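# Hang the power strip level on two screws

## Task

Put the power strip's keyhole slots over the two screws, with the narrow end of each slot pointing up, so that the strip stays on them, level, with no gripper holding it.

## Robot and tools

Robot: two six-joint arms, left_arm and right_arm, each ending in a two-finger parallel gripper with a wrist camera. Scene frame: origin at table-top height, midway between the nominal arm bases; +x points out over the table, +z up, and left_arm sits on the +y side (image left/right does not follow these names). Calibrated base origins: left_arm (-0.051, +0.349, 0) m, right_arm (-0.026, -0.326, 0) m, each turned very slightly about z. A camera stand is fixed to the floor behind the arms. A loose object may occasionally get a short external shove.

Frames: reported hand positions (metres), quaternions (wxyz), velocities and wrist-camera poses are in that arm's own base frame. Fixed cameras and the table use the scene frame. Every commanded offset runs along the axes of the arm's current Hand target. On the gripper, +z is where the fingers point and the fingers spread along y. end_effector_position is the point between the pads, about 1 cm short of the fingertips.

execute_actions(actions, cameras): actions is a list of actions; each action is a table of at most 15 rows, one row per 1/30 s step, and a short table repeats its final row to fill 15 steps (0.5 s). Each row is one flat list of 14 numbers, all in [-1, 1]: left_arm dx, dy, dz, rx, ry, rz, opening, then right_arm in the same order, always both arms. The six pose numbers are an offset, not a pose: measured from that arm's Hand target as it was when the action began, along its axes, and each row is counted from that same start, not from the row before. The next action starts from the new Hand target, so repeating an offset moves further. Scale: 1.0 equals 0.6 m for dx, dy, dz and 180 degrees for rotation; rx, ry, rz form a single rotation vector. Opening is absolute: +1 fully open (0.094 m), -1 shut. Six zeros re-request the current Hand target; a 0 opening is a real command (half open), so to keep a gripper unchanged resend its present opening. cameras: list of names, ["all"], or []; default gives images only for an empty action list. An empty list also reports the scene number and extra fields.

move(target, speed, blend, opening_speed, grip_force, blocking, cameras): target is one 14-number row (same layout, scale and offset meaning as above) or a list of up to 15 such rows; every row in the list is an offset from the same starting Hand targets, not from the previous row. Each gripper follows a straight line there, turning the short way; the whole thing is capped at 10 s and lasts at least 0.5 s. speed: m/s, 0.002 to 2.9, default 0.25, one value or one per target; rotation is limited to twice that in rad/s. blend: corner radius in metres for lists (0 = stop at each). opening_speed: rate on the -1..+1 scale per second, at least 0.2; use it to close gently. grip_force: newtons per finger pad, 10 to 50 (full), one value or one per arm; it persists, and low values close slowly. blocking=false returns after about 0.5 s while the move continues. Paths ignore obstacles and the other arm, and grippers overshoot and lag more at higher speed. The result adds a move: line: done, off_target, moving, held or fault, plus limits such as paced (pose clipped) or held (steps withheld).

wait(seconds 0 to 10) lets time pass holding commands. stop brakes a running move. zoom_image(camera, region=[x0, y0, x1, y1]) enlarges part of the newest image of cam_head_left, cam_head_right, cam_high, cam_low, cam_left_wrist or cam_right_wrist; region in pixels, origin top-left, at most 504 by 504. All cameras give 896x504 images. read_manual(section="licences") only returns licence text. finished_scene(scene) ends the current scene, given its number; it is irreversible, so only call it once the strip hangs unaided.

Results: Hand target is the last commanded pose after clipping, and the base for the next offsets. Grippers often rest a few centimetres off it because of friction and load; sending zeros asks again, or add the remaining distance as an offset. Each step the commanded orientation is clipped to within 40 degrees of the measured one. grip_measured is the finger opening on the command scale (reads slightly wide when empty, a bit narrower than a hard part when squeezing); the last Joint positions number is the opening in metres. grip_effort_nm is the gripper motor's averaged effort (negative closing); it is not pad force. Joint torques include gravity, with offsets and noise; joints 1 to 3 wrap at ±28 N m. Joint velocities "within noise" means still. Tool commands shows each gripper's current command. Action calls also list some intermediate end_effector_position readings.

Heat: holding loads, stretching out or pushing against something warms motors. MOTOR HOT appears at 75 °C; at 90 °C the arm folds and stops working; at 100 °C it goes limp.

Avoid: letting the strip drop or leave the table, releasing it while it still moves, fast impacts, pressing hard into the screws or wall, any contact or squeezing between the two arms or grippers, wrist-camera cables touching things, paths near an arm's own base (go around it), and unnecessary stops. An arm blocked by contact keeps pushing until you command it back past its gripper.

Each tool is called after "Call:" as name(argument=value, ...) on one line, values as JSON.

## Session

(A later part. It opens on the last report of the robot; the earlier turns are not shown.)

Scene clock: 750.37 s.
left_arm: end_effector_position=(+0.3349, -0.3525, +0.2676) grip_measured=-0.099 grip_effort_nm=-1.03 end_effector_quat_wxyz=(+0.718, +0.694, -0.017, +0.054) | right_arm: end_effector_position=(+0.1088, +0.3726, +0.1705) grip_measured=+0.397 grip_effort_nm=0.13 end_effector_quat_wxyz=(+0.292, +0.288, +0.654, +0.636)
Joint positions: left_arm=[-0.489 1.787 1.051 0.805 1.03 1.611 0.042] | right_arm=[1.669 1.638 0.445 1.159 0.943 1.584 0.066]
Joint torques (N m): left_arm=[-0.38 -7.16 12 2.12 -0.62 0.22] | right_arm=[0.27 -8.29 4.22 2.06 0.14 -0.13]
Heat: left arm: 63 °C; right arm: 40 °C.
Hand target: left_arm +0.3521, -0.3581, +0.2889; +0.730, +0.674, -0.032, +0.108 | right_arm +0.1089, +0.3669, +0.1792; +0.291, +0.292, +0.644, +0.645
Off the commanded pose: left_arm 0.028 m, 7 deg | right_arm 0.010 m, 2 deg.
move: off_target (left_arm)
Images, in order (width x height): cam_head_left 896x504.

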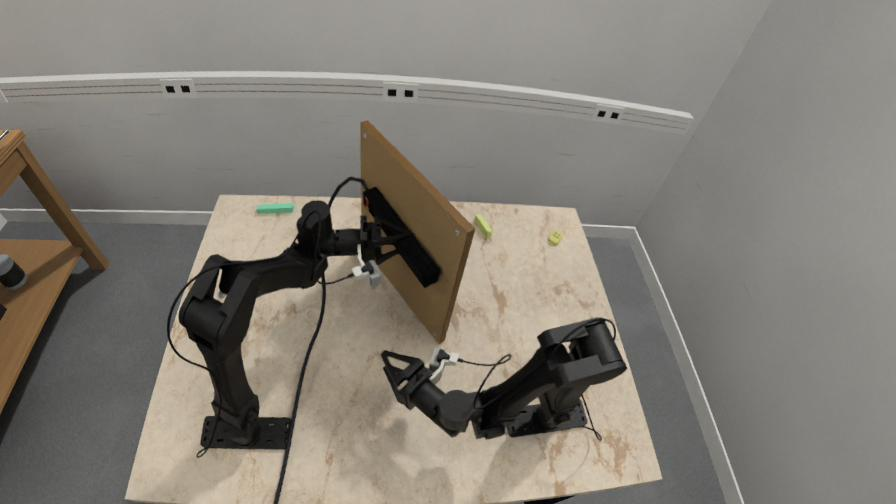

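Call:
move(target=[[0.0,-0.002,-0.03,0,0,-0.036,-0.4,0,0,0,0,0,0,0.4],[0.0,-0.006,-0.03,0,0,-0.036,-0.4,0,0,0,0,0,0,0.4]], speed=0.06, cameras=["cam_head_left"])

Call:
zoom_image(camera="cam_head_left", region=[320, 160, 460, 300])

Scene clock: 754.33 s.
left_arm: end_effector_position=(+0.3398, -0.3474, +0.2750) grip_measured=-0.099 grip_effort_nm=-1.03 end_effector_quat_wxyz=(+0.727, +0.686, +0.012, +0.035) | right_arm: end_effector_position=(+0.1088, +0.3726, +0.1705) grip_measured=+0.397 grip_effort_nm=0.13 end_effector_quat_wxyz=(+0.292, +0.288, +0.654, +0.636)
Joint positions: left_arm=[-0.475 1.787 1.051 0.85 1.027 1.505 0.042] | right_arm=[1.669 1.638 0.445 1.159 0.943 1.584 0.066]
Joint torques (N m): left_arm=[1.99 -8.13 8.24 2.01 -0.22 0.08] | right_arm=[0.27 -8.28 4.07 2.07 0.12 -0.1]
Heat: left arm: 63 °C; right arm: 40 °C.
Hand target: left_arm +0.3510, -0.3407, +0.2838; +0.735, +0.675, +0.006, +0.066 | right_arm +0.1089, +0.3669, +0.1792; +0.291, +0.292, +0.644, +0.645
Off the commanded pose: left_arm 0.016 m, 4 deg | right_arm 0.010 m, 2 deg.
move: off_target (left_arm)
Images, in order (width x height): cam_head_left 896x504.

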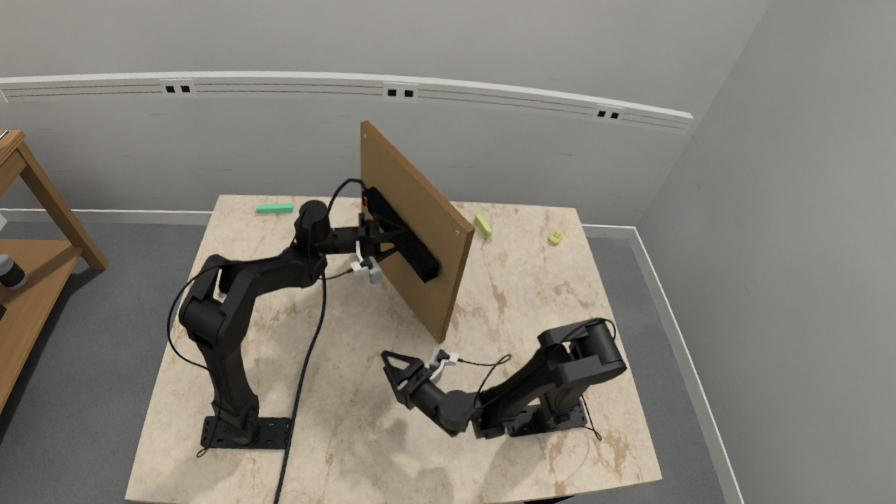

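Scaled by 3.600 from the camera's 896x504 image, which has a finer 1280x720 frame.

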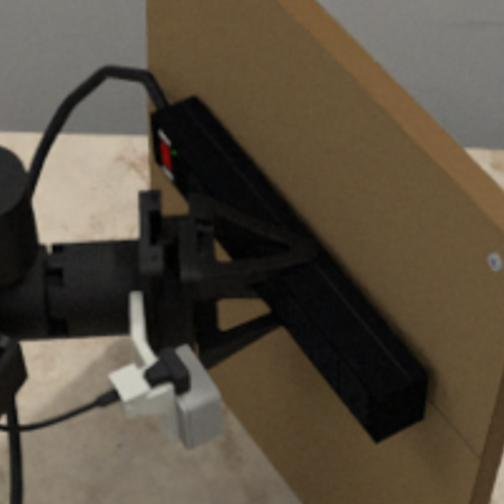

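Call:
move(target=[[0.0,-0.004,-0.008,0,0,-0.008,-0.4,0,0,0,0,0,0,0.4],[0.0,-0.022,-0.01,0,0,-0.008,-0.4,0,0,0,0,0,0,0.4]], speed=0.05, cameras=["cam_head_left"])

Call:
zoom_image(camera="cam_head_left", region=[320, 160, 460, 300])

Scene clock: 759.67 s.
left_arm: end_effector_position=(+0.3395, -0.3449, +0.2737) grip_measured=-0.099 grip_effort_nm=-1.03 end_effector_quat_wxyz=(+0.734, +0.678, +0.003, +0.037) | right_arm: end_effector_position=(+0.1088, +0.3726, +0.1705) grip_measured=+0.397 grip_effort_nm=0.13 end_effector_quat_wxyz=(+0.292, +0.288, +0.654, +0.636)
Joint positions: left_arm=[-0.468 1.806 1.037 0.93 1.043 1.479 0.042] | right_arm=[1.669 1.638 0.445 1.159 0.943 1.584 0.066]
Joint torques (N m): left_arm=[2.48 -7.9 6.39 1.8 -0.29 0.04] | right_arm=[0.29 -8.24 4.23 2.07 0.12 -0.13]
Heat: left arm: 63 °C; right arm: 40 °C.
Hand target: left_arm +0.3517, -0.3357, +0.2702; +0.735, +0.675, +0.014, +0.057 | right_arm +0.1089, +0.3669, +0.1792; +0.291, +0.292, +0.644, +0.645
Off the commanded pose: left_arm 0.016 m, 3 deg | right_arm 0.010 m, 2 deg.
move: off_target (left_arm)
Images, in order (width x height): cam_head_left 896x504.

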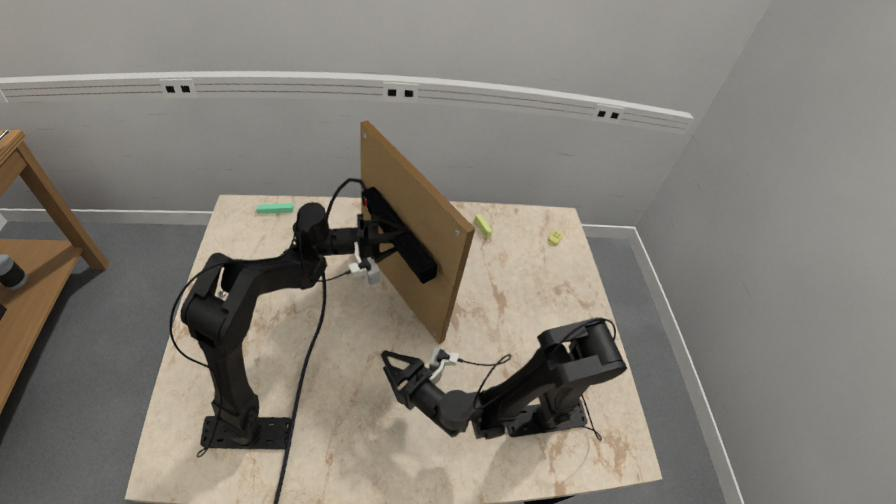

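Scaled by 3.600 from the camera's 896x504 image, which has a finer 1280x720 frame.

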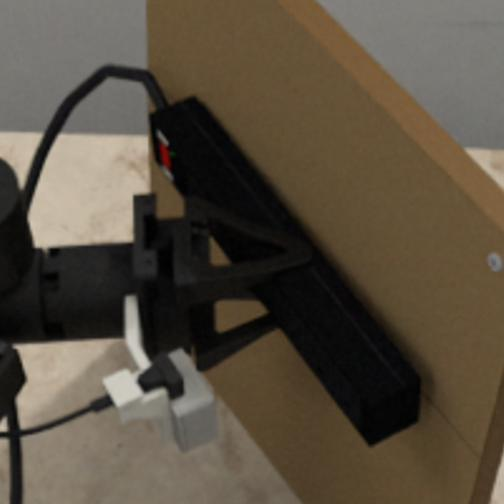

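Call:
move(target=[[0.008,-0.004,-0.016,0,0.025,-0.008,-0.4,0,0,0,0,0,0,0.4],[0.008,-0.012,-0.018,0,0.025,-0.012,-0.4,0,0,0,0,0,0,0.4]], speed=0.05, cameras=["cam_head_left"])

Call:
zoom_image(camera="cam_head_left", region=[320, 160, 460, 300])

Scene clock: 764.57 s.
left_arm: end_effector_position=(+0.3380, -0.3406, +0.2693) grip_measured=-0.099 grip_effort_nm=-1.03 end_effector_quat_wxyz=(+0.741, +0.669, +0.005, +0.057) | right_arm: end_effector_position=(+0.1088, +0.3726, +0.1705) grip_measured=+0.397 grip_effort_nm=0.13 end_effector_quat_wxyz=(+0.292, +0.288, +0.654, +0.636)
Joint positions: left_arm=[-0.467 1.806 0.984 1.021 1.011 1.472 0.042] | right_arm=[1.669 1.638 0.445 1.159 0.943 1.584 0.066]
Joint torques (N m): left_arm=[3.47 -9.8 4.67 1.3 -0.66 -0.18] | right_arm=[0.2 -8.39 4.19 2.07 0.15 -0.09]
Heat: left arm: 61 °C; right arm: 40 °C.
Hand target: left_arm +0.3559, -0.3251, +0.2624; +0.735, +0.672, +0.056, +0.069 | right_arm +0.1089, +0.3669, +0.1792; +0.291, +0.292, +0.644, +0.645
Off the commanded pose: left_arm 0.025 m, 6 deg | right_arm 0.010 m, 2 deg.
move: off_target (left_arm)
Images, in order (width x height): cam_head_left 896x504.

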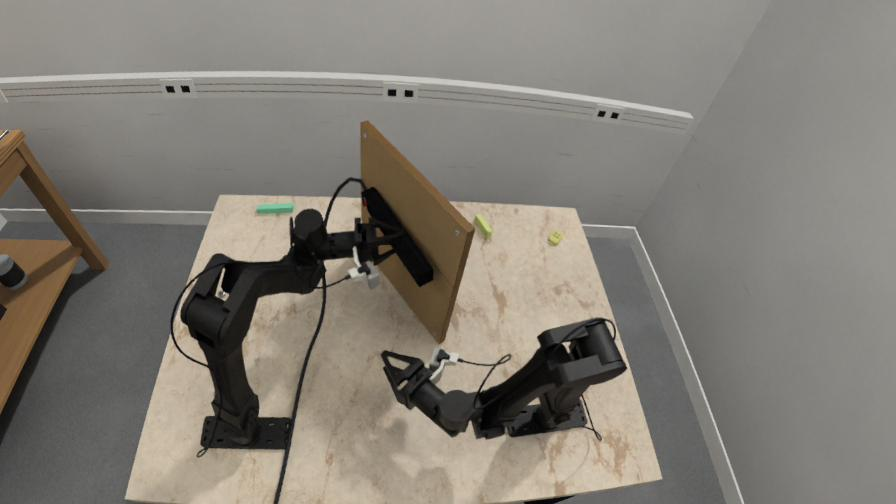

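Scaled by 3.600 from the camera's 896x504 image, which has a finer 1280x720 frame.

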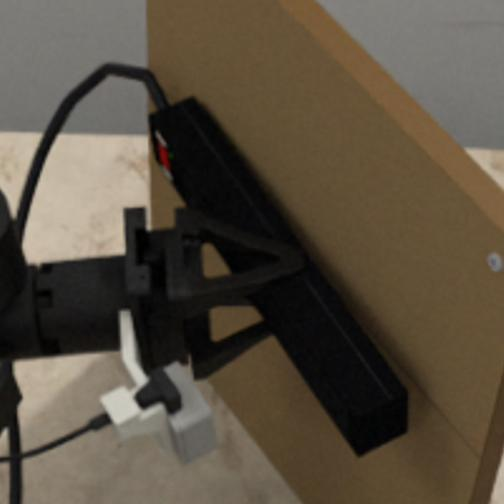

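Call:
move(target=[[-0.012,0.028,0.02,0,-0.025,0.0,-0.4,0,0,0,0,0,0,0.4],[-0.014,0.034,0.045,0,-0.025,-0.004,-0.4,0,0,0,0,0,0,0.4]], speed=0.05, cameras=["cam_head_left"])

Call:
zoom_image(camera="cam_head_left", region=[320, 160, 460, 300])

Scene clock: 775.43 s.
left_arm: end_effector_position=(+0.3469, -0.3462, +0.2772) grip_measured=-0.099 grip_effort_nm=-1.03 end_effector_quat_wxyz=(+0.735, +0.676, +0.030, +0.033) | right_arm: end_effector_position=(+0.1088, +0.3726, +0.1705) grip_measured=+0.397 grip_effort_nm=0.13 end_effector_quat_wxyz=(+0.292, +0.288, +0.654, +0.636)
Joint positions: left_arm=[-0.471 1.806 1.051 0.913 1.005 1.438 0.042] | right_arm=[1.669 1.638 0.445 1.159 0.943 1.584 0.066]
Joint torques (N m): left_arm=[-0.87 -8.28 10.39 1.34 -0.27 -0.01] | right_arm=[0.25 -8.39 4.03 2.04 0.12 -0.11]
Heat: left arm: 58 °C; right arm: 40 °C.
Hand target: left_arm +0.3517, -0.3513, +0.2850; +0.737, +0.674, +0.031, +0.038 | right_arm +0.1089, +0.3669, +0.1792; +0.291, +0.292, +0.644, +0.645
Off the commanded pose: left_arm 0.011 m, 1 deg | right_arm 0.010 m, 2 deg.
move: off_target (left_arm)
Images, in order (width x height): cam_head_left 896x504.

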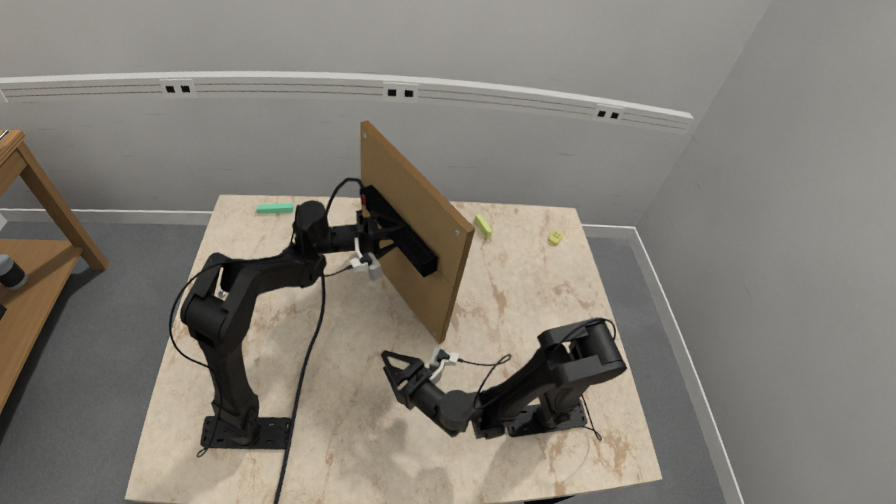

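Scaled by 3.600 from the camera's 896x504 image, which has a finer 1280x720 frame.

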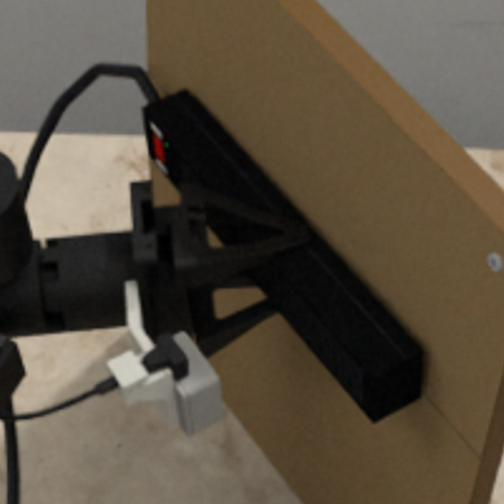

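Call:
move(target=[[0.0,0,-0.022,0,0.01,0.01,-0.4,0,0,0,0,0,0,0.4],[-0.01,-0.022,-0.02,0,0.01,0.012,-0.4,0,0,0,0,0,0,0.4]], speed=0.05, cameras=["cam_head_left"])

Call:
zoom_image(camera="cam_head_left", region=[320, 160, 460, 300])

Scene clock: 780.93 s.
left_arm: end_effector_position=(+0.3487, -0.3437, +0.2724) grip_measured=-0.099 grip_effort_nm=-1.03 end_effector_quat_wxyz=(+0.737, +0.673, +0.028, +0.065) | right_arm: end_effector_position=(+0.1088, +0.3726, +0.1705) grip_measured=+0.397 grip_effort_nm=0.13 end_effector_quat_wxyz=(+0.292, +0.288, +0.654, +0.636)
Joint positions: left_arm=[-0.473 1.802 1.013 0.953 0.961 1.482 0.042] | right_arm=[1.669 1.638 0.445 1.159 0.943 1.584 0.066]
Joint torques (N m): left_arm=[0.08 -9.87 5.46 1.61 -0.08 -0.03] | right_arm=[0.29 -8.16 4.12 2.1 0.09 -0.1]
Heat: left arm: 57 °C; right arm: 40 °C.
Hand target: left_arm +0.3448, -0.3411, +0.2707; +0.736, +0.674, +0.030, +0.063 | right_arm +0.1089, +0.3669, +0.1792; +0.291, +0.292, +0.644, +0.645
Off the commanded pose: left_arm 0.005 m, 0 deg | right_arm 0.010 m, 2 deg.
move: done
Images, in order (width x height): cam_head_left 896x504.

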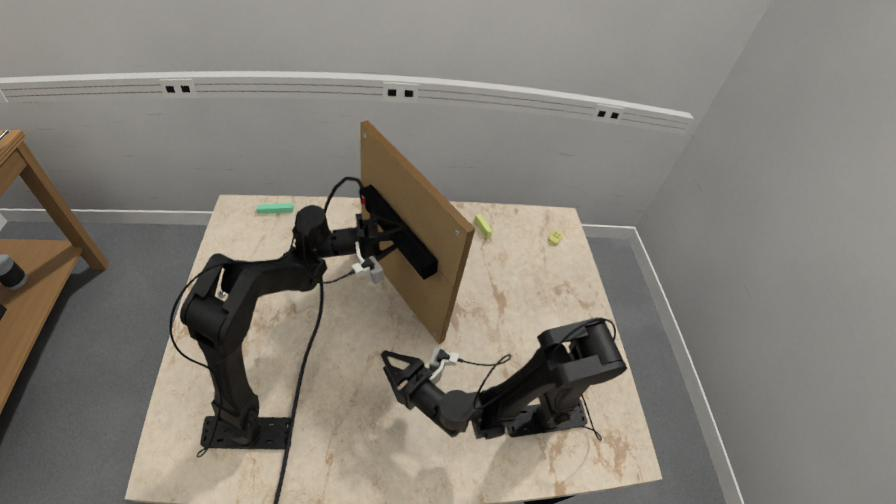

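Scaled by 3.600 from the camera's 896x504 image, which has a finer 1280x720 frame.

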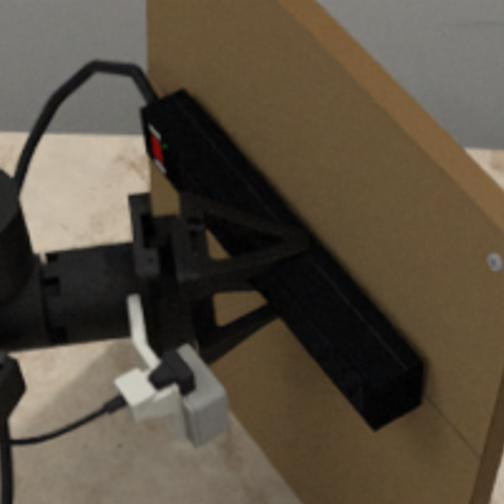

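Call:
move(target=[[0.0,0,-0.025,0,0.0,0.006,-0.4,0,0,0,0,0,0,0.4],[-0.008,-0.016,-0.025,0,0,0.008,-0.4,0,0,0,0,0,0,0.4]], speed=0.05, cameras=["cam_head_left"])

Call:
zoom_image(camera="cam_head_left", region=[320, 160, 460, 300])

Scene clock: 784.20 s.
left_arm: end_effector_position=(+0.3436, -0.3372, +0.2658) grip_measured=-0.099 grip_effort_nm=-1.03 end_effector_quat_wxyz=(+0.740, +0.668, +0.012, +0.084) | right_arm: end_effector_position=(+0.1088, +0.3726, +0.1705) grip_measured=+0.397 grip_effort_nm=0.13 end_effector_quat_wxyz=(+0.292, +0.288, +0.654, +0.636)
Joint positions: left_arm=[-0.465 1.802 0.96 1.033 0.965 1.507 0.042] | right_arm=[1.669 1.638 0.445 1.159 0.943 1.584 0.066]
Joint torques (N m): left_arm=[1.69 -10.69 3.9 1.43 0.11 -0.11] | right_arm=[0.27 -8.25 4.12 2.06 0.11 -0.12]
Heat: left arm: 57 °C; right arm: 40 °C.
Hand target: left_arm +0.3386, -0.3278, +0.2596; +0.735, +0.674, +0.022, +0.072 | right_arm +0.1089, +0.3669, +0.1792; +0.291, +0.292, +0.644, +0.645
Off the commanded pose: left_arm 0.012 m, 2 deg | right_arm 0.010 m, 2 deg.
move: off_target (left_arm)
Images, in order (width x height): cam_head_left 896x504.

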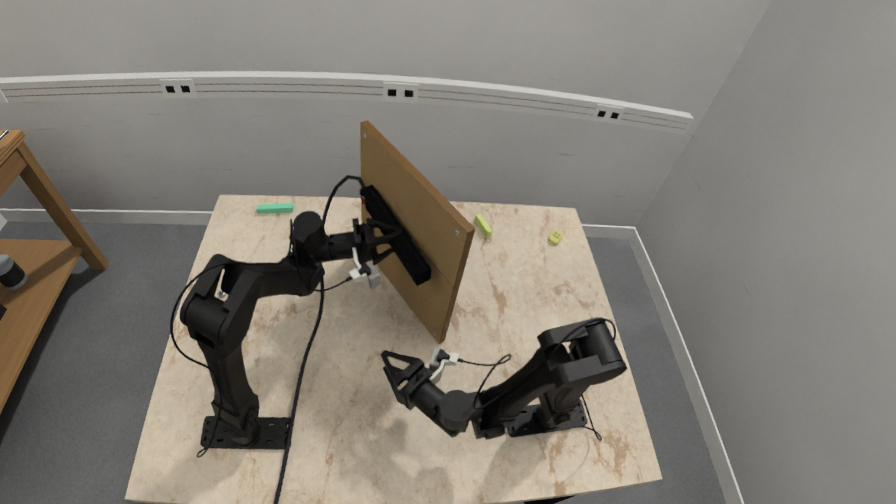

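Scaled by 3.600 from the camera's 896x504 image, which has a finer 1280x720 frame.

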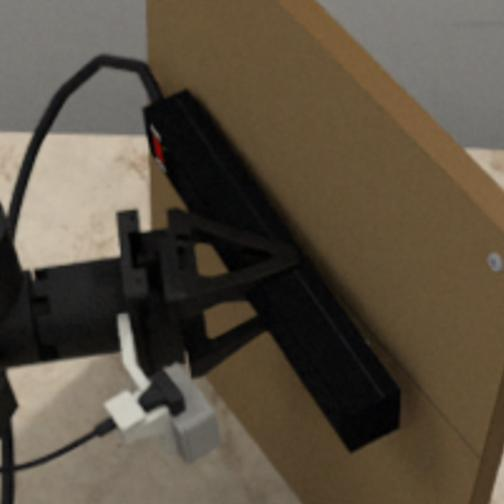

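Call:
move(target=[[-0.004,0.012,-0.02,0,0.05,-0.004,-0.4,0,0,0,0,0,0,0.4],[-0.004,0.012,-0.045,0,0.05,-0.006,-0.4,0,0,0,0,0,0,0.4]], speed=0.05, cameras=["cam_head_left"])

Call:
zoom_image(camera="cam_head_left", region=[320, 160, 460, 300])

Scene clock: 792.10 s.
left_arm: end_effector_position=(+0.3373, -0.3053, +0.2397) grip_measured=-0.100 grip_effort_nm=-1.03 end_effector_quat_wxyz=(+0.715, +0.683, +0.118, +0.090) | right_arm: end_effector_position=(+0.1088, +0.3726, +0.1705) grip_measured=+0.397 grip_effort_nm=0.13 end_effector_quat_wxyz=(+0.292, +0.288, +0.654, +0.636)
Joint positions: left_arm=[-0.44 1.659 0.767 0.95 0.834 1.482 0.042] | right_arm=[1.669 1.638 0.445 1.159 0.943 1.584 0.066]
Joint torques (N m): left_arm=[0.51 -10.29 6.82 2.27 0.03 0.11] | right_arm=[0.23 -8.23 4.22 2.06 0.15 -0.07]
Heat: left arm: 58 °C; right arm: 40 °C.
Hand target: left_arm +0.3322, -0.3009, +0.2643; +0.732, +0.666, +0.085, +0.118 | right_arm +0.1089, +0.3669, +0.1792; +0.291, +0.292, +0.644, +0.645
Off the commanded pose: left_arm 0.025 m, 6 deg | right_arm 0.010 m, 2 deg.
move: off_target (left_arm)
Images, in order (width x height): cam_head_left 896x504.

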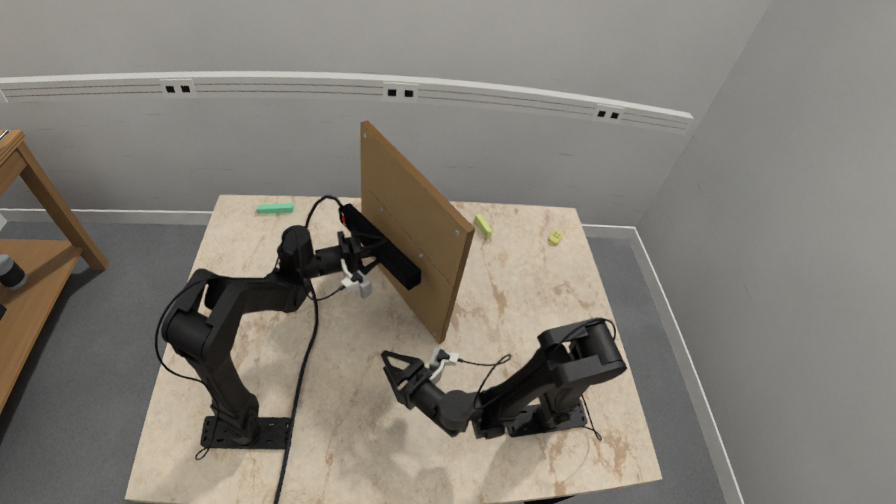

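Scaled by 3.600 from the camera's 896x504 image, which has a finer 1280x720 frame.

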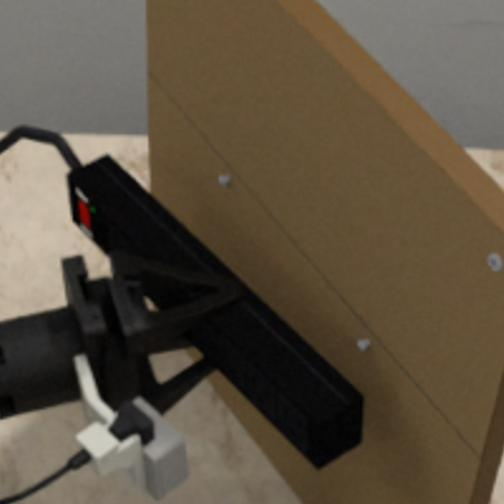

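Call:
move(target=[[0.008,0.012,0.01,0,-0.022,0.018,-0.4,0,0,0,0,0,0,0.4],[0.016,0.016,0.03,0,-0.022,0.018,-0.4,0,0,0,0,0,0,0.4]], speed=0.08, cameras=["cam_head_left"])

Call:
zoom_image(camera="cam_head_left", region=[320, 160, 460, 300])

Scene clock: 797.77 s.
left_arm: end_effector_position=(+0.3423, -0.3099, +0.2536) grip_measured=-0.100 grip_effort_nm=-1.03 end_effector_quat_wxyz=(+0.718, +0.687, +0.077, +0.083) | right_arm: end_effector_position=(+0.1088, +0.3726, +0.1705) grip_measured=+0.397 grip_effort_nm=0.13 end_effector_quat_wxyz=(+0.292, +0.288, +0.654, +0.636)
Joint positions: left_arm=[-0.422 1.687 0.856 0.905 0.92 1.516 0.042] | right_arm=[1.669 1.638 0.445 1.159 0.943 1.584 0.066]
Joint torques (N m): left_arm=[-0.68 -7.21 10.78 2.1 -0.08 0.25] | right_arm=[0.36 -8.31 4.19 2.09 0.11 -0.12]
Heat: left arm: 58 °C; right arm: 40 °C.
Hand target: left_arm +0.3458, -0.3145, +0.2759; +0.731, +0.672, +0.041, +0.115 | right_arm +0.1089, +0.3669, +0.1792; +0.291, +0.292, +0.644, +0.645
Off the commanded pose: left_arm 0.023 m, 6 deg | right_arm 0.010 m, 2 deg.
move: off_target (left_arm)
Images, in order (width x height): cam_head_left 896x504.

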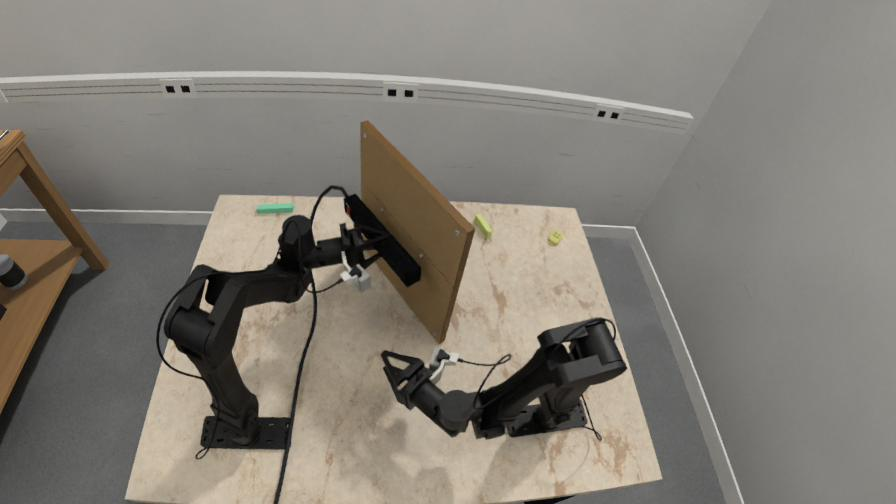

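Scaled by 3.600 from the camera's 896x504 image, which has a finer 1280x720 frame.

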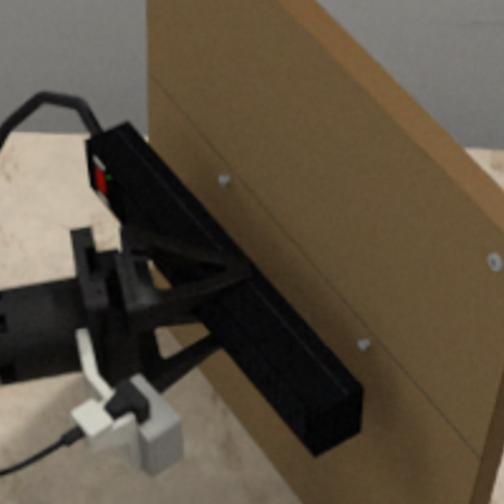

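Call:
move(target=[[-0.014,0.01,0.015,0,0,0.008,-0.4,0,0,0,0,0,0,0.4],[-0.014,0.012,0.038,0,0,0.008,-0.4,0,0,0,0,0,0,0.4]], speed=0.07, cameras=["cam_head_left"])

Call:
zoom_image(camera="cam_head_left", region=[320, 160, 460, 300])

Scene clock: 805.57 s.
left_arm: end_effector_position=(+0.3380, -0.3343, +0.2600) grip_measured=-0.100 grip_effort_nm=-1.03 end_effector_quat_wxyz=(+0.715, +0.690, +0.068, +0.091) | right_arm: end_effector_position=(+0.1088, +0.3726, +0.1705) grip_measured=+0.397 grip_effort_nm=0.13 end_effector_quat_wxyz=(+0.292, +0.288, +0.654, +0.636)
Joint positions: left_arm=[-0.492 1.692 0.903 0.846 0.853 1.557 0.042] | right_arm=[1.669 1.638 0.445 1.159 0.943 1.584 0.066]
Joint torques (N m): left_arm=[-0.4 -7.6 10.91 2.18 -0.06 0.24] | right_arm=[0.25 -8.21 4.15 2.06 0.13 -0.14]
Heat: left arm: 59 °C; right arm: 40 °C.
Hand target: left_arm +0.3418, -0.3381, +0.2844; +0.729, +0.672, +0.033, +0.125 | right_arm +0.1089, +0.3669, +0.1792; +0.291, +0.292, +0.644, +0.645
Off the commanded pose: left_arm 0.025 m, 6 deg | right_arm 0.010 m, 2 deg.
move: off_target (left_arm)
Images, in order (width x height): cam_head_left 896x504.

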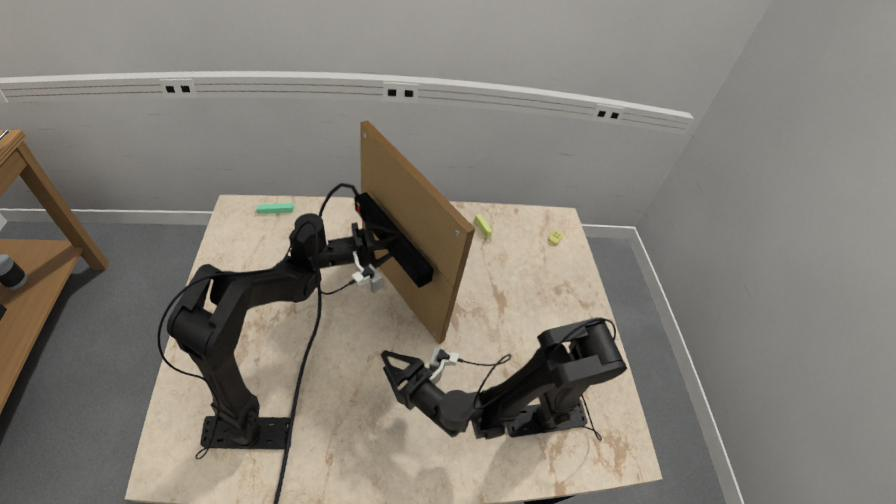

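Scaled by 3.600 from the camera's 896x504 image, which has a finer 1280x720 frame.

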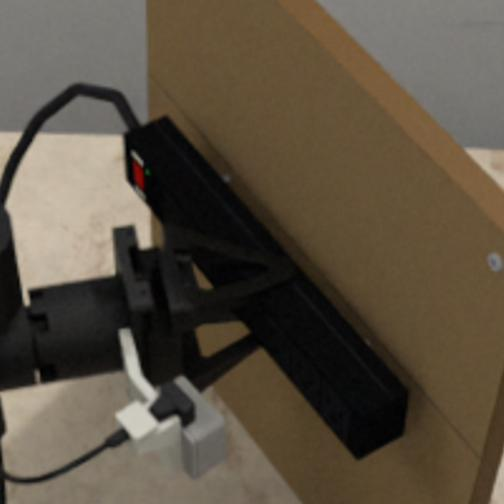

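Call:
move(target=[[0.006,-0.002,0.006,0,0,0.01,-0.4,0,0,0,0,0,0,0.4],[0.016,-0.002,0.028,0,-0.004,0.01,-0.4,0,0,0,0,0,0,0.4]], speed=0.05, cameras=["cam_head_left"])

Call:
zoom_image(camera="cam_head_left", region=[320, 160, 460, 300])

Scene clock: 810.23 s.
left_arm: end_effector_position=(+0.3468, -0.3438, +0.2598) grip_measured=-0.100 grip_effort_nm=-1.03 end_effector_quat_wxyz=(+0.713, +0.693, +0.051, +0.094) | right_arm: end_effector_position=(+0.1088, +0.3726, +0.1705) grip_measured=+0.397 grip_effort_nm=0.13 end_effector_quat_wxyz=(+0.292, +0.288, +0.654, +0.636)
Joint positions: left_arm=[-0.497 1.743 0.967 0.828 0.868 1.589 0.042] | right_arm=[1.669 1.638 0.445 1.159 0.943 1.584 0.066]
Joint torques (N m): left_arm=[-1.1 -7.09 12.67 2.12 -0.22 0.26] | right_arm=[0.36 -8.32 4.23 2.06 0.14 -0.16]
Heat: left arm: 59 °C; right arm: 40 °C.
Hand target: left_arm +0.3549, -0.3523, +0.2859; +0.727, +0.673, +0.018, +0.132 | right_arm +0.1089, +0.3669, +0.1792; +0.291, +0.292, +0.644, +0.645
Off the commanded pose: left_arm 0.029 m, 6 deg | right_arm 0.010 m, 2 deg.
move: off_target (left_arm)
Images, in order (width x height): cam_head_left 896x504.

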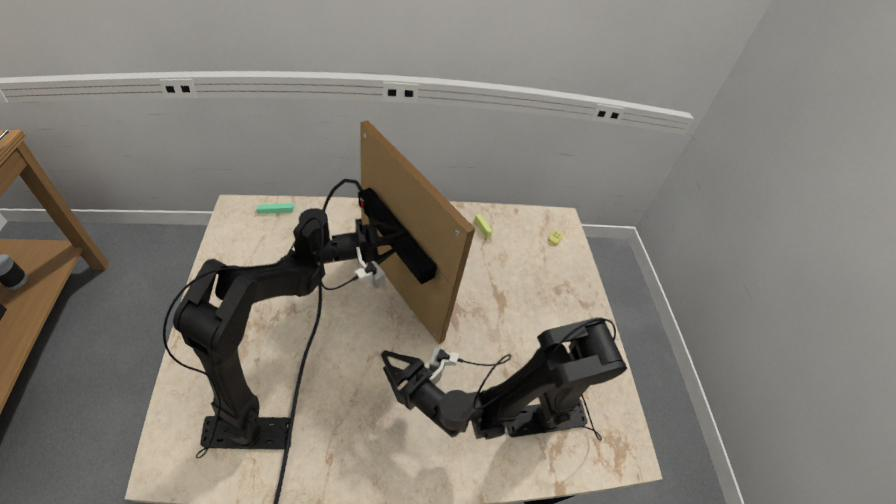

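Scaled by 3.600 from the camera's 896x504 image, which has a finer 1280x720 frame.

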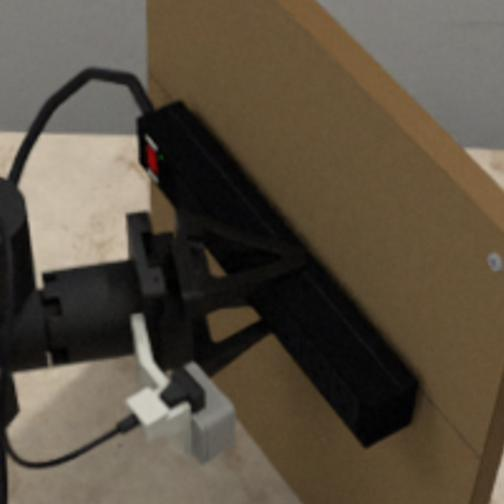

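Call:
move(target=[[-0.004,0.005,-0.014,0,0,-0.002,-0.4,0,0,0,0,0,0,0.4],[-0.012,0.006,-0.012,0,0,-0.004,-0.4,0,0,0,0,0,0,0.4],[-0.012,0.006,0.01,0,0,-0.004,-0.4,0,0,0,0,0,0,0.4]], speed=0.04, cameras=["cam_head_left"])

Call:
zoom_image(camera="cam_head_left", region=[320, 160, 460, 300])

Scene clock: 815.20 s.
left_arm: end_effector_position=(+0.3468, -0.3440, +0.2596) grip_measured=-0.100 grip_effort_nm=-1.03 end_effector_quat_wxyz=(+0.713, +0.693, +0.051, +0.094) | right_arm: end_effector_position=(+0.1088, +0.3726, +0.1705) grip_measured=+0.397 grip_effort_nm=0.13 end_effector_quat_wxyz=(+0.292, +0.288, +0.654, +0.636)
Joint positions: left_arm=[-0.498 1.743 0.967 0.827 0.868 1.589 0.042] | right_arm=[1.669 1.638 0.445 1.159 0.943 1.584 0.066]
Joint torques (N m): left_arm=[-3.54 -8.21 12.31 2.03 -0.45 0.15] | right_arm=[0.21 -8.32 4.22 2.1 0.14 -0.12]
Heat: left arm: 60 °C; right arm: 40 °C.
Hand target: left_arm +0.3485, -0.3595, +0.2889; +0.728, +0.673, +0.022, +0.127 | right_arm +0.1089, +0.3669, +0.1792; +0.291, +0.292, +0.644, +0.645
Off the commanded pose: left_arm 0.033 m, 6 deg | right_arm 0.010 m, 2 deg.
move: off_target (left_arm)
Images, in order (width x height): cam_head_left 896x504.

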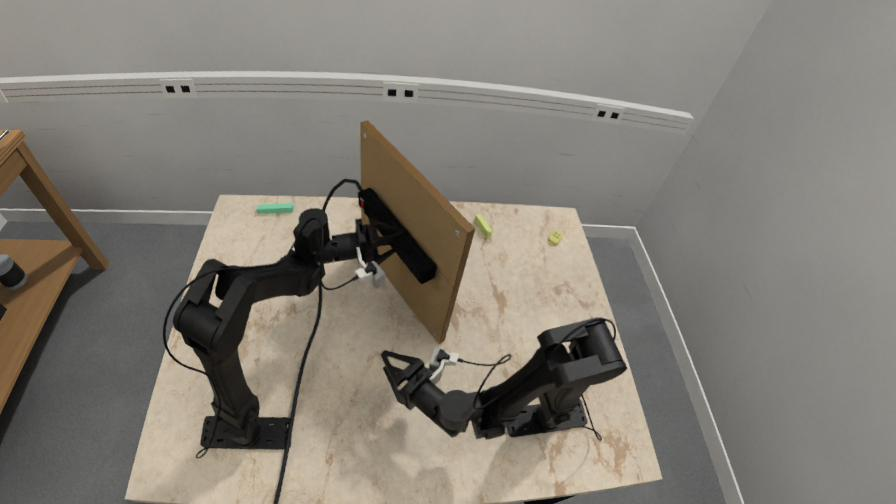

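Scaled by 3.600 from the camera's 896x504 image, which has a finer 1280x720 frame.

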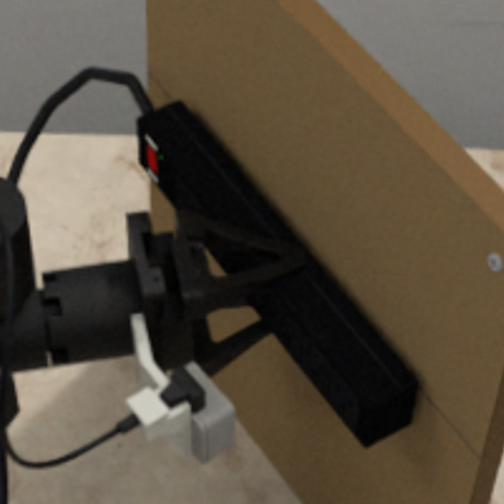

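Call:
move(target=[[-0.005,0.004,-0.012,0,0,-0.002,-0.4,0,0,0,0,0,0,0.4],[-0.008,0.008,-0.004,0,0,-0.003,-0.4,0,0,0,0,0,0,0.4]], speed=0.03, cameras=["cam_head_left"])

Call:
zoom_image(camera="cam_head_left", region=[320, 160, 460, 300])

Scene clock: 818.63 s.
left_arm: end_effector_position=(+0.3465, -0.3442, +0.2594) grip_measured=-0.100 grip_effort_nm=-1.03 end_effector_quat_wxyz=(+0.711, +0.695, +0.057, +0.091) | right_arm: end_effector_position=(+0.1088, +0.3726, +0.1705) grip_measured=+0.397 grip_effort_nm=0.13 end_effector_quat_wxyz=(+0.292, +0.288, +0.654, +0.636)
Joint positions: left_arm=[-0.5 1.738 0.967 0.813 0.862 1.583 0.042] | right_arm=[1.669 1.638 0.445 1.159 0.943 1.584 0.066]
Joint torques (N m): left_arm=[-3.73 -10.04 11.06 2.07 -0.43 0.11] | right_arm=[0.35 -8.34 4.26 2.07 0.11 -0.14]
Heat: left arm: 60 °C; right arm: 40 °C.
Hand target: left_arm +0.3427, -0.3579, +0.2929; +0.729, +0.673, +0.025, +0.124 | right_arm +0.1089, +0.3669, +0.1792; +0.291, +0.292, +0.644, +0.645
Off the commanded pose: left_arm 0.036 m, 6 deg | right_arm 0.010 m, 2 deg.
move: off_target (left_arm)
Images, in order (width x height): cam_head_left 896x504.

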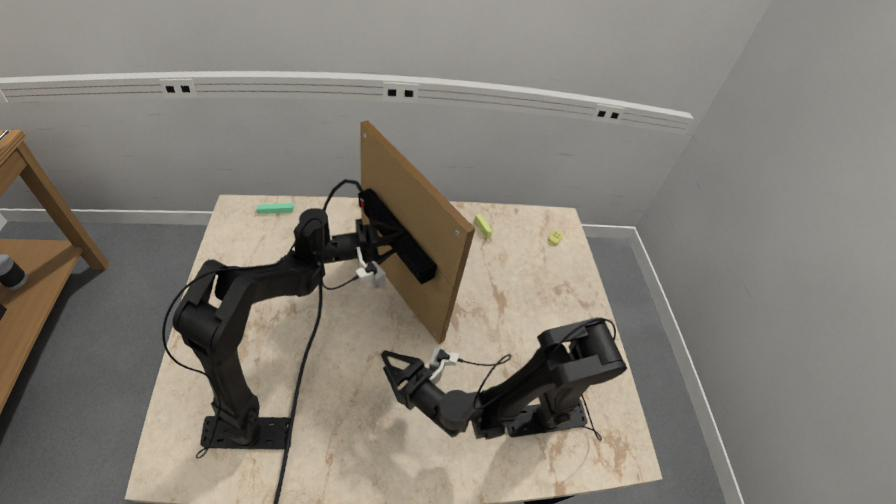

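Scaled by 3.600 from the camera's 896x504 image, which has a finer 1280x720 frame.

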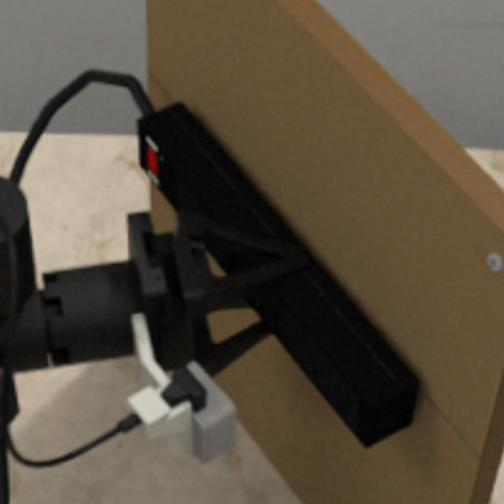

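Continue ramping.

Call:
move(target=[[-0.006,0.005,-0.004,0,0,0.0,-0.4,0,0,0,0,0,0,0.4]], speed=0.02)

Call:
move(target=[[-0.004,0.003,0.002,0,0,0.0,-0.4,0,0,0,0,0,0,0.4]], speed=0.02, cameras=["cam_head_left"])

Call:
zoom_image(camera="cam_head_left", region=[320, 160, 460, 300])

Scene clock: 821.97 s.
left_arm: end_effector_position=(+0.3441, -0.3458, +0.2597) grip_measured=-0.100 grip_effort_nm=-1.03 end_effector_quat_wxyz=(+0.708, +0.698, +0.063, +0.085) | right_arm: end_effector_position=(+0.1088, +0.3726, +0.1705) grip_measured=+0.397 grip_effort_nm=0.13 end_effector_quat_wxyz=(+0.292, +0.288, +0.654, +0.636)
Joint positions: left_arm=[-0.508 1.725 0.967 0.785 0.852 1.58 0.042] | right_arm=[1.669 1.638 0.445 1.159 0.943 1.584 0.066]
Joint torques (N m): left_arm=[-3.18 -10.62 10 2.28 -0.35 0.17] | right_arm=[0.32 -8.24 4.21 2.06 0.13 -0.16]
Heat: left arm: 60 °C; right arm: 40 °C.
Hand target: left_arm +0.3383, -0.3561, +0.2950; +0.729, +0.673, +0.025, +0.124 | right_arm +0.1089, +0.3669, +0.1792; +0.291, +0.292, +0.644, +0.645
Off the commanded pose: left_arm 0.037 m, 7 deg | right_arm 0.010 m, 2 deg.
move: off_target (left_arm)

Scene clock: 822.70 s.
left_arm: end_effector_position=(+0.3423, -0.3470, +0.2603) grip_measured=-0.100 grip_effort_nm=-1.03 end_effector_quat_wxyz=(+0.707, +0.699, +0.066, +0.083) | right_arm: end_effector_position=(+0.1088, +0.3726, +0.1705) grip_measured=+0.397 grip_effort_nm=0.13 end_effector_quat_wxyz=(+0.292, +0.288, +0.654, +0.636)
Joint positions: left_arm=[-0.514 1.718 0.967 0.77 0.847 1.578 0.042] | right_arm=[1.669 1.638 0.445 1.159 0.943 1.584 0.066]
Joint torques (N m): left_arm=[-3.33 -10.63 9.91 2.34 -0.36 0.19] | right_arm=[0.31 -8.14 4.07 2.08 0.14 -0.12]
Heat: left arm: 60 °C; right arm: 40 °C.
Hand target: left_arm +0.3360, -0.3576, +0.2966; +0.729, +0.673, +0.025, +0.124 | right_arm +0.1089, +0.3669, +0.1792; +0.291, +0.292, +0.644, +0.645
Off the commanded pose: left_arm 0.038 m, 8 deg | right_arm 0.010 m, 2 deg.
move: off_target (left_arm)
Images, in order (width x height): cam_head_left 896x504.

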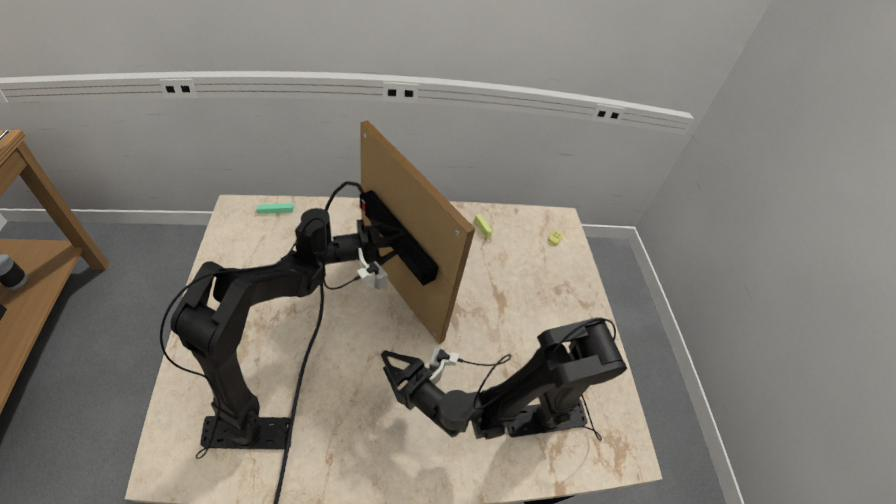

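Scaled by 3.600 from the camera's 896x504 image, which has a finer 1280x720 frame.

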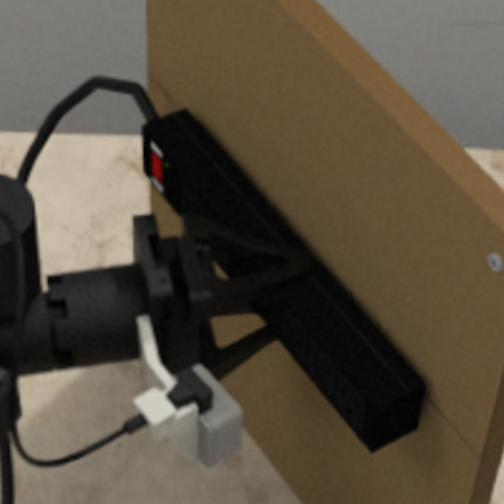

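Call:
move(target=[[0.001,0.005,0.002,0,0,0.002,-0.4,0,0,0,0,0,0,0.4]], speed=0.02)

Call:
move(target=[[0.001,0.004,0.003,0,0,0.002,-0.4,0,0,0,0,0,0,0.4]], speed=0.02, cameras=["cam_head_left"])

Call:
zoom_image(camera="cam_head_left", region=[320, 160, 460, 300])

Scene clock: 826.53 s.
left_arm: end_effector_position=(+0.3405, -0.3484, +0.2608) grip_measured=-0.100 grip_effort_nm=-1.03 end_effector_quat_wxyz=(+0.706, +0.700, +0.066, +0.081) | right_arm: end_effector_position=(+0.1088, +0.3726, +0.1705) grip_measured=+0.397 grip_effort_nm=0.13 end_effector_quat_wxyz=(+0.292, +0.288, +0.654, +0.636)
Joint positions: left_arm=[-0.519 1.714 0.967 0.763 0.843 1.579 0.042] | right_arm=[1.669 1.638 0.445 1.159 0.943 1.584 0.066]
Joint torques (N m): left_arm=[-3 -10.62 10.71 2.29 -0.34 0.25] | right_arm=[0.27 -8.21 4.07 2.06 0.11 -0.13]
Heat: left arm: 61 °C; right arm: 40 °C.
Hand target: left_arm +0.3363, -0.3585, +0.2999; +0.728, +0.673, +0.023, +0.126 | right_arm +0.1089, +0.3669, +0.1792; +0.291, +0.292, +0.644, +0.645
Off the commanded pose: left_arm 0.040 m, 8 deg | right_arm 0.010 m, 2 deg.
move: off_target (left_arm)

Scene clock: 827.23 s.
left_arm: end_effector_position=(+0.3401, -0.3489, +0.2609) grip_measured=-0.100 grip_effort_nm=-1.03 end_effector_quat_wxyz=(+0.705, +0.701, +0.068, +0.081) | right_arm: end_effector_position=(+0.1088, +0.3726, +0.1705) grip_measured=+0.397 grip_effort_nm=0.13 end_effector_quat_wxyz=(+0.292, +0.288, +0.654, +0.636)
Joint positions: left_arm=[-0.522 1.71 0.967 0.755 0.838 1.58 0.042] | right_arm=[1.669 1.638 0.445 1.159 0.943 1.584 0.066]
Joint torques (N m): left_arm=[-2.99 -10.44 11.52 2.26 -0.33 0.3] | right_arm=[0.27 -8.25 4.21 2.06 0.14 -0.09]
Heat: left arm: 61 °C; right arm: 40 °C.
Hand target: left_arm +0.3369, -0.3600, +0.3025; +0.728, +0.673, +0.021, +0.128 | right_arm +0.1089, +0.3669, +0.1792; +0.291, +0.292, +0.644, +0.645
Off the commanded pose: left_arm 0.043 m, 9 deg | right_arm 0.010 m, 2 deg.
move: off_target (left_arm)
Images, in order (width x height): cam_head_left 896x504.

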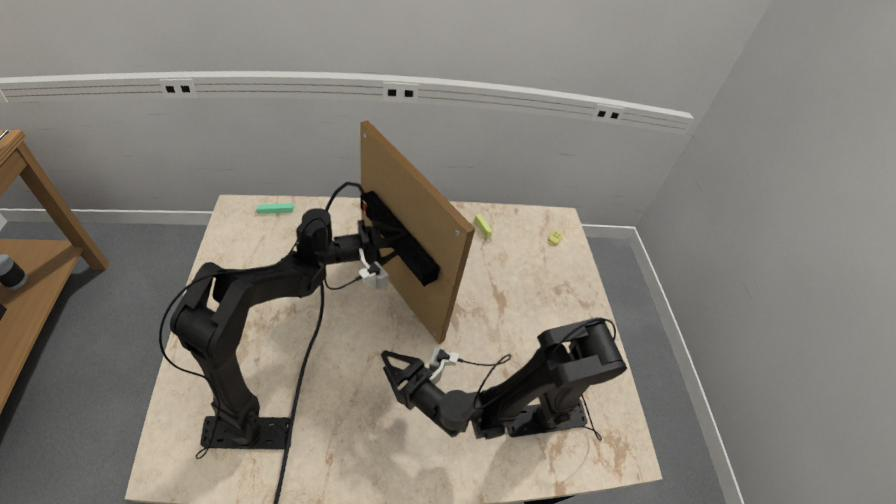

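Scaled by 3.600 from the camera's 896x504 image, which has a finer 1280x720 frame.

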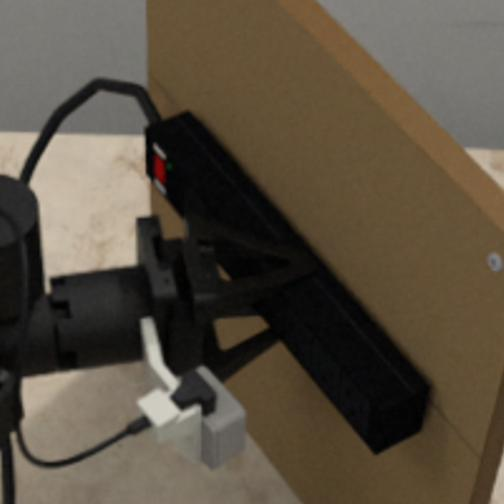

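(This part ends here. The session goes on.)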